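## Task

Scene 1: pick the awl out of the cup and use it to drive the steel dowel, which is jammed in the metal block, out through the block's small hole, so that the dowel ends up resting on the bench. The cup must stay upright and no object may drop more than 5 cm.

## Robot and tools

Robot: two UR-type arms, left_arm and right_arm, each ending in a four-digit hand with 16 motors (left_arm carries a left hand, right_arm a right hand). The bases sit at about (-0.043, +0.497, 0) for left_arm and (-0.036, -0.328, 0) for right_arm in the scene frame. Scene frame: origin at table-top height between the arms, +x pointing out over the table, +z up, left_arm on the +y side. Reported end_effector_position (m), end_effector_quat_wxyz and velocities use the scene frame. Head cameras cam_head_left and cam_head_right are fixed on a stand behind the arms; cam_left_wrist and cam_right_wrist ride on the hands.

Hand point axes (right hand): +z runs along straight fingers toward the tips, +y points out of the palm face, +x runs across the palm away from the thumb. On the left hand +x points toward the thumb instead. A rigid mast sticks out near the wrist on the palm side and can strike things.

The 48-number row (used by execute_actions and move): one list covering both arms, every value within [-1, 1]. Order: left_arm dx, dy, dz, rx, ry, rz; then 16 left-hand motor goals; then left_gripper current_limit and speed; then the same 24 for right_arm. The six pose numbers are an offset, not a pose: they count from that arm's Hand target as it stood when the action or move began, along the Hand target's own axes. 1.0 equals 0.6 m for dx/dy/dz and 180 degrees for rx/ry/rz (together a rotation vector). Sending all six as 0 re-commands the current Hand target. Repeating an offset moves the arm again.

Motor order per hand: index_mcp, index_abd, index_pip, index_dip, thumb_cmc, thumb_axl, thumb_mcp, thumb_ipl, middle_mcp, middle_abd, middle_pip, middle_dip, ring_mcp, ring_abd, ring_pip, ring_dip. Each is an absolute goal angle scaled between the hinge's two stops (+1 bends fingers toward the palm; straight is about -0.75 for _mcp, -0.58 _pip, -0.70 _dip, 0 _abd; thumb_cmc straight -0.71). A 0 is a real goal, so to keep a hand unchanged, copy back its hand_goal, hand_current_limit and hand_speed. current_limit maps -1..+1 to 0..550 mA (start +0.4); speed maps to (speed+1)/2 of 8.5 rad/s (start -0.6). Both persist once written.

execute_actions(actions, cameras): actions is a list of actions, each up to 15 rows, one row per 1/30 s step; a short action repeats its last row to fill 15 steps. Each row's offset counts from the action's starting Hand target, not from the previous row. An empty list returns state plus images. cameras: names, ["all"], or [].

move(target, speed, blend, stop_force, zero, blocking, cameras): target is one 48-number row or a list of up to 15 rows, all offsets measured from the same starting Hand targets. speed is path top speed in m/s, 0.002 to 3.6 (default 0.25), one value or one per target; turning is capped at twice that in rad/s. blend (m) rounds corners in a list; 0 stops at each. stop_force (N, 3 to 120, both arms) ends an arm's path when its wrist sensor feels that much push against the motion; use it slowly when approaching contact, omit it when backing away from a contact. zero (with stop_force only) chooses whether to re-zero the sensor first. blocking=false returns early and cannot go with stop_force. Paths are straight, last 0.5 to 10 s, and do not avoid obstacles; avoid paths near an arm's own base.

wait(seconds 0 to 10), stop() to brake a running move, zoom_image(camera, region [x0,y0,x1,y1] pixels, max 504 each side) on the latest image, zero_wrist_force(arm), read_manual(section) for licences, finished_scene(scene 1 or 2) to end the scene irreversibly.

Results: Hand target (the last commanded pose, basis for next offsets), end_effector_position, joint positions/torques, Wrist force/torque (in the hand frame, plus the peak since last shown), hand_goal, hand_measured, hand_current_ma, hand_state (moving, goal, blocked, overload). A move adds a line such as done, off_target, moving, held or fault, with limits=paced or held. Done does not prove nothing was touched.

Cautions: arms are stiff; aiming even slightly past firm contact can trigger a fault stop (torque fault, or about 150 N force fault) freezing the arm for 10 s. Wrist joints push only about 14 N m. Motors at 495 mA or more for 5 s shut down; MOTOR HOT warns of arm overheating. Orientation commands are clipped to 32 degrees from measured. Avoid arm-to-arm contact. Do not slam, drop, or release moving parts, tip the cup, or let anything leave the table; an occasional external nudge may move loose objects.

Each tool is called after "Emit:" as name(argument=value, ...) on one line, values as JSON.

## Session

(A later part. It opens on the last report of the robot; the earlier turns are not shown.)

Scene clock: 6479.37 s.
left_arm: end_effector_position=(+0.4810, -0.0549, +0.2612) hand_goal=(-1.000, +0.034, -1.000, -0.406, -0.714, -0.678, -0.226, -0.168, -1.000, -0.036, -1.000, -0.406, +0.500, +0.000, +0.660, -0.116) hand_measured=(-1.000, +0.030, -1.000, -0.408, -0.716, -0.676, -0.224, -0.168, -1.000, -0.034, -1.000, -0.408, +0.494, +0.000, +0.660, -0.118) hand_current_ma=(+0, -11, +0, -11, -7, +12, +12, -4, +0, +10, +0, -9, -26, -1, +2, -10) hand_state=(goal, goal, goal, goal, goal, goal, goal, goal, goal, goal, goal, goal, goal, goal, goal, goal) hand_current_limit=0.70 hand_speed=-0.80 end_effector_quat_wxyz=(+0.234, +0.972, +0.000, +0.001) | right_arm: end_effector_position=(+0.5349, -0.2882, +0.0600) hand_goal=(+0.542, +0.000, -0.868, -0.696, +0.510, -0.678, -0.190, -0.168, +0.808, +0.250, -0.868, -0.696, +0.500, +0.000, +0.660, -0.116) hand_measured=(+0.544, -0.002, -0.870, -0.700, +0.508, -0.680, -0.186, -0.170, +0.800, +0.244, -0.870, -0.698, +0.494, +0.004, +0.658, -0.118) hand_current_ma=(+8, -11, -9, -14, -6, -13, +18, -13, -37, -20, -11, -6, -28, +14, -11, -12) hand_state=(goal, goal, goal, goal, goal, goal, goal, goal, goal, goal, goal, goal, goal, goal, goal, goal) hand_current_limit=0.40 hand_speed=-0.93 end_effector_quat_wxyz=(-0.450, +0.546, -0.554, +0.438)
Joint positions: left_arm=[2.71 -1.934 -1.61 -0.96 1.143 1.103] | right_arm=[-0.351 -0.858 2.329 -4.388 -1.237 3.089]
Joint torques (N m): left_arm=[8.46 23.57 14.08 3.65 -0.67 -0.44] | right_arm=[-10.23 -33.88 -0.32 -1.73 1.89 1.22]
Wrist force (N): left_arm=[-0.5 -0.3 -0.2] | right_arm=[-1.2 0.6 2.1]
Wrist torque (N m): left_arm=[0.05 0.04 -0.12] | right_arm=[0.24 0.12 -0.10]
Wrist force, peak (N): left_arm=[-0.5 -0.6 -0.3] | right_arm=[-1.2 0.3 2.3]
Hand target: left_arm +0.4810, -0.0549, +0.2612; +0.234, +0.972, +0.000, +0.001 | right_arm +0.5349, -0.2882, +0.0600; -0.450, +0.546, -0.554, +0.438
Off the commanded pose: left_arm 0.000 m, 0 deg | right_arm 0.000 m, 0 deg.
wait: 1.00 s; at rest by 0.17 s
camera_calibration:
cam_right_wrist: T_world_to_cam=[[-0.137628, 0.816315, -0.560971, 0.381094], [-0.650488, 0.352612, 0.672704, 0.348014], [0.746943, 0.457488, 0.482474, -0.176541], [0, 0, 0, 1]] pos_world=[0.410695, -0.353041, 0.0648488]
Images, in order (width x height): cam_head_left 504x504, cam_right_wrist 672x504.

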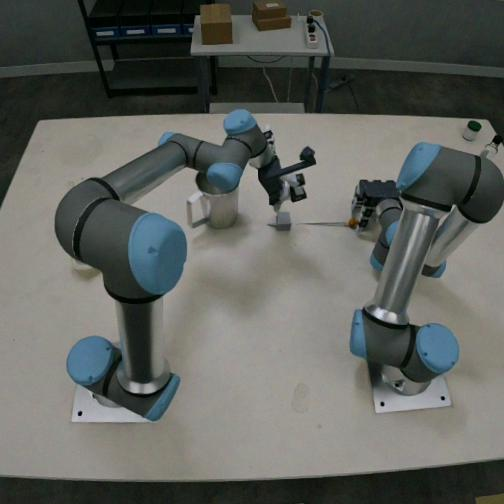

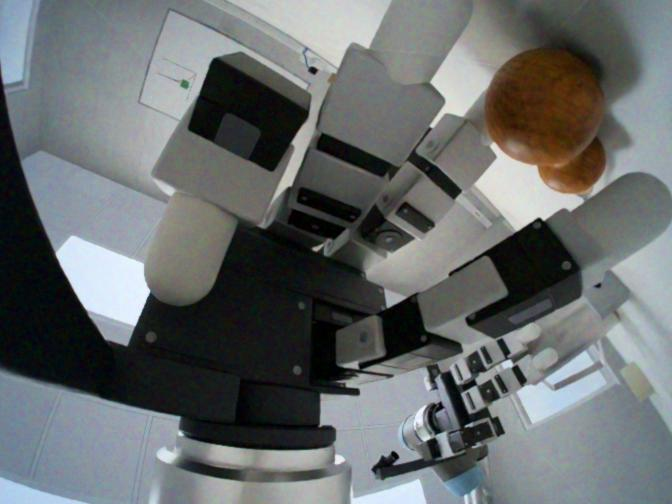

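Emit:
move(target=[[0,0.0513,0.0098,0.15,0,0,-0.754,0.035,-0.576,-0.696,-0.714,-0.678,-0.226,-0.168,-0.754,-0.035,-0.576,-0.696,0.5,0,0.66,-0.116,0.5,-0.8,-0.0024,-0.1141,-0.0245,0,0,0,0.5416,0,-0.8686,-0.6957,0.511,-0.677,-0.19,-0.1676,0.808,0.25,-0.8686,-0.6957,0.5,0,0.66,-0.116,0.4,-0.93]], speed=0.08)

Emit:
move(target=[[-0.0648,-0.0174,0,0,0,0.1667,-0.754,0.035,-0.576,-0.696,-0.714,-0.678,-0.226,-0.168,-0.754,-0.035,-0.576,-0.696,0.5,0,0.66,-0.116,0.5,-0.8,0,0,0,0,0,0,0.5416,0,-0.8686,-0.6957,0.511,-0.677,-0.19,-0.1676,0.808,0.25,-0.8686,-0.6957,0.5,0,0.66,-0.116,0.4,-0.93],[-0.1123,-0.0648,0,0,0,0.3333,-0.754,0.035,-0.576,-0.696,-0.714,-0.678,-0.226,-0.168,-0.754,-0.035,-0.576,-0.696,0.5,0,0.66,-0.116,0.5,-0.8,0,0,0,0,0,0,0.5416,0,-0.8686,-0.6957,0.511,-0.677,-0.19,-0.1676,0.808,0.25,-0.8686,-0.6957,0.5,0,0.66,-0.116,0.4,-0.93],[-0.1297,-0.1297,0,0,0,0.5,-0.754,0.035,-0.576,-0.696,-0.714,-0.678,-0.226,-0.168,-0.754,-0.035,-0.576,-0.696,0.5,0,0.66,-0.116,0.5,-0.8,0,0,0,0,0,0,0.5416,0,-0.8686,-0.6957,0.511,-0.677,-0.19,-0.1676,0.808,0.25,-0.8686,-0.6957,0.5,0,0.66,-0.116,0.4,-0.93]], speed=0.15, blend=0.01)

Emit:
move(target=[[-0.0648,-0.0174,0,0,0,0.1667,-0.754,0.035,-0.576,-0.696,-0.714,-0.678,-0.226,-0.168,-0.754,-0.035,-0.576,-0.696,0.5,0,0.66,-0.116,0.5,-0.8,0,0,0,0,0,0,0.5416,0,-0.8686,-0.6957,0.511,-0.677,-0.19,-0.1676,0.808,0.25,-0.8686,-0.6957,0.5,0,0.66,-0.116,0.4,-0.93],[-0.1123,-0.0648,0,0,0,0.3333,-0.754,0.035,-0.576,-0.696,-0.714,-0.678,-0.226,-0.168,-0.754,-0.035,-0.576,-0.696,0.5,0,0.66,-0.116,0.5,-0.8,0,0,0,0,0,0,0.5416,0,-0.8686,-0.6957,0.511,-0.677,-0.19,-0.1676,0.808,0.25,-0.8686,-0.6957,0.5,0,0.66,-0.116,0.4,-0.93],[-0.1297,-0.1297,0,0,0,0.5,-0.754,0.035,-0.576,-0.696,-0.714,-0.678,-0.226,-0.168,-0.754,-0.035,-0.576,-0.696,0.5,0,0.66,-0.116,0.5,-0.8,0,0,0,0,0,0,0.5416,0,-0.8686,-0.6957,0.511,-0.677,-0.19,-0.1676,0.808,0.25,-0.8686,-0.6957,0.5,0,0.66,-0.116,0.4,-0.93]], speed=0.15, blend=0.01, cameras=["all"])

Emit:
zoom_image(camera="cam_left_wrist", region=[250, 30, 410, 170])

Scene clock: 6526.57 s.
left_arm: end_effector_position=(+0.4809, -0.0851, +0.2698) hand_goal=(-0.754, +0.034, -0.576, -0.696, -0.714, -0.678, -0.226, -0.168, -0.754, -0.036, -0.576, -0.696, +0.500, +0.000, +0.660, -0.116) hand_measured=(-0.756, +0.030, -0.578, -0.694, -0.716, -0.676, -0.224, -0.168, -0.756, -0.034, -0.578, -0.694, +0.494, +0.000, +0.660, -0.118) hand_current_ma=(-5, -11, -10, +10, -8, +12, +12, -4, -5, +10, -9, +9, -26, -1, +2, -10) hand_state=(goal, goal, goal, goal, goal, goal, goal, goal, goal, goal, goal, goal, goal, goal, goal, goal) hand_current_limit=0.50 hand_speed=-0.80 end_effector_quat_wxyz=(+0.001, +1.000, +0.000, +0.001) | right_arm: end_effector_position=(+0.5349, -0.2882, +0.1300) hand_goal=(+0.542, +0.000, -0.868, -0.696, +0.510, -0.678, -0.190, -0.168, +0.808, +0.250, -0.868, -0.696, +0.500, +0.000, +0.660, -0.116) hand_measured=(+0.544, -0.002, -0.870, -0.700, +0.508, -0.680, -0.186, -0.170, +0.800, +0.244, -0.870, -0.698, +0.494, +0.004, +0.658, -0.118) hand_current_ma=(+8, -11, -9, -14, -6, -13, +18, -13, -37, -20, -11, -6, -28, +14, -11, -12) hand_state=(goal, goal, goal, goal, goal, goal, goal, goal, goal, goal, goal, goal, goal, goal, goal, goal) hand_current_limit=0.40 hand_speed=-0.93 end_effector_quat_wxyz=(-0.450, +0.546, -0.554, +0.438)
Joint positions: left_arm=[2.541 -2.068 -1.168 -1.474 1.57 0.98] | right_arm=[-0.351 -1.083 2.349 -4.183 -1.237 3.089]
Joint torques (N m): left_arm=[8.6 58.2 24.51 2.13 -0.68 1.92] | right_arm=[-10.63 -24.74 -3.93 -2.89 2.43 1.03]
Wrist force (N): left_arm=[0.4 -0.1 -0.3] | right_arm=[-1.3 0.4 2.1]
Wrist torque (N m): left_arm=[0.05 -0.06 0.04] | right_arm=[0.22 0.13 -0.12]
Wrist force, peak (N): left_arm=[-0.6 -0.4 -0.3] | right_arm=[-1.3 0.5 2.5]
Hand target: left_arm +0.4810, -0.0850, +0.2699; +0.001, +1.000, +0.000, +0.001 | right_arm +0.5349, -0.2882, +0.1300; -0.450, +0.546, -0.554, +0.438
Off the commanded pose: left_arm 0.000 m, 0 deg | right_arm 0.000 m, 0 deg.
move: done

Scene clock: 6532.23 s.
left_arm: end_effector_position=(+0.4031, -0.0073, +0.2697) hand_goal=(-0.754, +0.034, -0.576, -0.696, -0.714, -0.678, -0.226, -0.168, -0.754, -0.036, -0.576, -0.696, +0.500, +0.000, +0.660, -0.116) hand_measured=(-0.756, +0.030, -0.578, -0.694, -0.716, -0.676, -0.224, -0.168, -0.756, -0.034, -0.578, -0.694, +0.494, +0.000, +0.660, -0.118) hand_current_ma=(-5, -11, -10, +10, -8, +12, +12, -4, -5, +10, -9, +9, -26, -1, +2, -10) hand_state=(goal, goal, goal, goal, goal, goal, goal, goal, goal, goal, goal, goal, goal, goal, goal, goal) hand_current_limit=0.50 hand_speed=-0.80 end_effector_quat_wxyz=(+0.000, +0.707, -0.707, +0.001) | right_arm: end_effector_position=(+0.5349, -0.2882, +0.1300) hand_goal=(+0.542, +0.000, -0.868, -0.696, +0.510, -0.678, -0.190, -0.168, +0.808, +0.250, -0.868, -0.696, +0.500, +0.000, +0.660, -0.116) hand_measured=(+0.544, -0.002, -0.870, -0.700, +0.508, -0.680, -0.186, -0.170, +0.800, +0.244, -0.870, -0.698, +0.494, +0.004, +0.658, -0.118) hand_current_ma=(+8, -11, -9, -14, -6, -13, +18, -13, -37, -20, -11, -6, -28, +14, -11, -12) hand_state=(goal, goal, goal, goal, goal, goal, goal, goal, goal, goal, goal, goal, goal, goal, goal, goal) hand_current_limit=0.40 hand_speed=-0.93 end_effector_quat_wxyz=(-0.450, +0.546, -0.554, +0.438)
Joint positions: left_arm=[2.583 -2.097 -1.124 -1.49 1.57 2.592] | right_arm=[-0.351 -1.083 2.349 -4.183 -1.237 3.089]
Joint torques (N m): left_arm=[-6.3 41.61 18.39 1.81 -1.57 1.06] | right_arm=[-8.55 -23.01 -10.75 -1.2 0.64 -2.66]
Wrist force (N): left_arm=[0.3 -0.1 -0.1] | right_arm=[-1.4 0.2 2.2]
Wrist torque (N m): left_arm=[0.04 -0.05 0.05] | right_arm=[0.18 0.15 -0.13]
Wrist force, peak (N): left_arm=[0.5 -0.1 -0.4] | right_arm=[-1.3 0.4 2.4]
Hand target: left_arm +0.4031, -0.0072, +0.2697; +0.000, +0.707, -0.707, +0.001 | right_arm +0.5349, -0.2882, +0.1300; -0.450, +0.546, -0.554, +0.438
Off the commanded pose: left_arm 0.000 m, 0 deg | right_arm 0.000 m, 0 deg.
move: done

Scene clock: 6537.90 s.
left_arm: end_effector_position=(+0.4808, +0.0706, +0.2696) hand_goal=(-0.754, +0.034, -0.576, -0.696, -0.714, -0.678, -0.226, -0.168, -0.754, -0.036, -0.576, -0.696, +0.500, +0.000, +0.660, -0.116) hand_measured=(-0.756, +0.030, -0.578, -0.694, -0.716, -0.676, -0.224, -0.168, -0.756, -0.034, -0.578, -0.694, +0.494, +0.000, +0.660, -0.118) hand_current_ma=(-5, -11, -10, +10, -8, +12, +12, -4, -5, +10, -9, +9, -26, -1, +2, -10) hand_state=(goal, goal, goal, goal, goal, goal, goal, goal, goal, goal, goal, goal, goal, goal, goal, goal) hand_current_limit=0.50 hand_speed=-0.80 end_effector_quat_wxyz=(+0.001, -0.001, +1.000, -0.001) | right_arm: end_effector_position=(+0.5349, -0.2882, +0.1300) hand_goal=(+0.542, +0.000, -0.868, -0.696, +0.510, -0.678, -0.190, -0.168, +0.808, +0.250, -0.868, -0.696, +0.500, +0.000, +0.660, -0.116) hand_measured=(+0.544, -0.002, -0.870, -0.700, +0.508, -0.680, -0.186, -0.170, +0.800, +0.244, -0.870, -0.698, +0.494, +0.004, +0.658, -0.118) hand_current_ma=(+8, -11, -9, -14, -6, -13, +18, -13, -37, -20, -11, -6, -28, +14, -11, -12) hand_state=(goal, goal, goal, goal, goal, goal, goal, goal, goal, goal, goal, goal, goal, goal, goal, goal) hand_current_limit=0.40 hand_speed=-0.93 end_effector_quat_wxyz=(-0.450, +0.546, -0.554, +0.438)
Joint positions: left_arm=[2.56 -2.184 -0.986 -1.541 1.57 4.139] | right_arm=[-0.351 -1.083 2.349 -4.183 -1.237 3.089]
Joint torques (N m): left_arm=[-1.03 62.92 16.87 3.67 -1.53 1.15] | right_arm=[-5.02 -23 -12.39 -1.04 -1.04 -2.24]
Wrist force (N): left_arm=[0.2 0.1 0.0] | right_arm=[-1.1 0.3 2.3]
Wrist torque (N m): left_arm=[0.04 -0.03 0.05] | right_arm=[0.19 0.11 -0.10]
Wrist force, peak (N): left_arm=[0.4 0.1 -0.6] | right_arm=[-1.5 0.3 2.4]
Hand target: left_arm +0.4809, +0.0706, +0.2696; +0.001, +0.000, +1.000, -0.001 | right_arm +0.5349, -0.2882, +0.1300; -0.450, +0.546, -0.554, +0.438
Off the commanded pose: left_arm 0.000 m, 0 deg | right_arm 0.000 m, 0 deg.
move: done
camera_calibration:
cam_left_wrist: T_world_to_cam=[[0.790046, -0.613003, 0.00732453, -0.377854], [-0.385287, -0.487199, 0.783703, -0.0525516], [-0.476844, -0.621984, -0.621092, 0.563447], [0, 0, 0, 1]] pos_world=[0.546951, 0.0932265, 0.393905]
cam_right_wrist: T_world_to_cam=[[-0.137592, 0.816295, -0.561009, 0.420427], [-0.650496, 0.352658, 0.672672, 0.300984], [0.746943, 0.457488, 0.482473, -0.210269], [0, 0, 0, 1]] pos_world=[0.410694, -0.353141, 0.134849]

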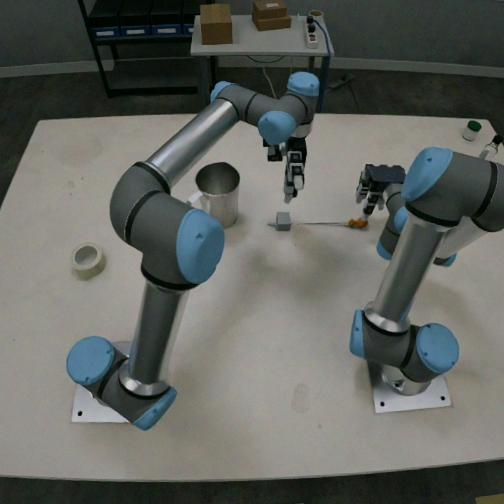

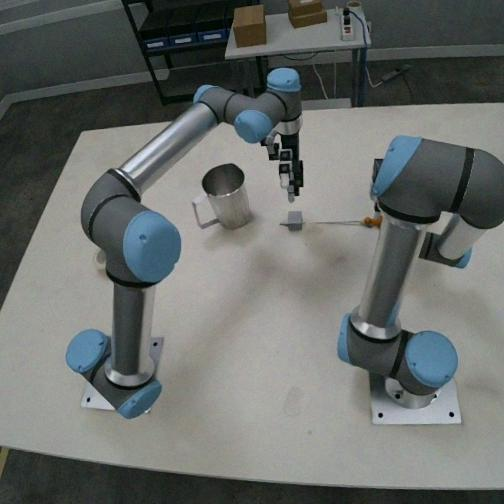

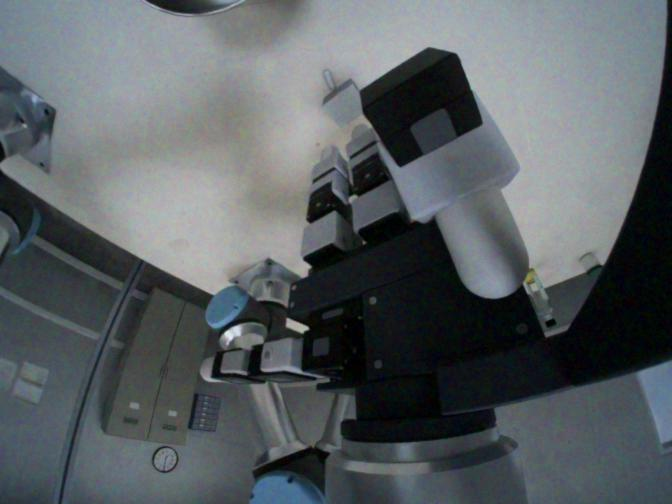

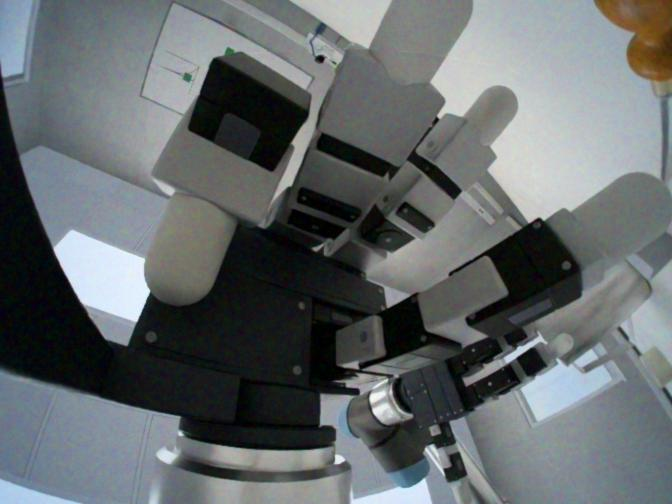

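Scaled by 3.150 from the camera's 672x504 image, which has a finer 960x720 frame.

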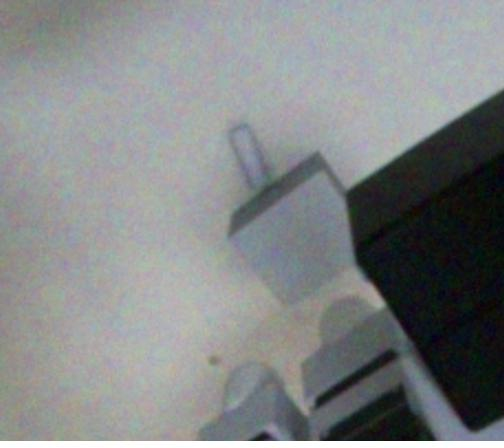

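Emit:
zoom_image(camera="cam_left_wrist", region=[310, 55, 370, 105])

Scaled by 8.400 from the camera's 672x504 image, which has a finer 960x720 frame.

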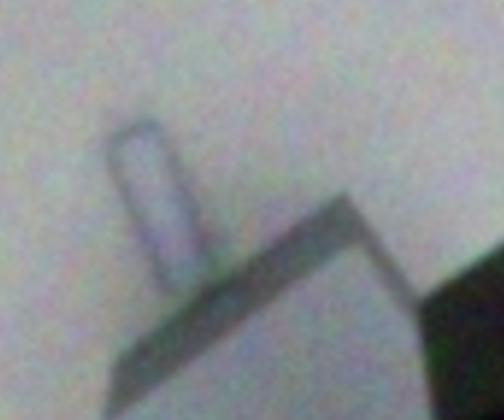

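Emit:
finished_scene(scene=1)

The scene is finished: the task was done.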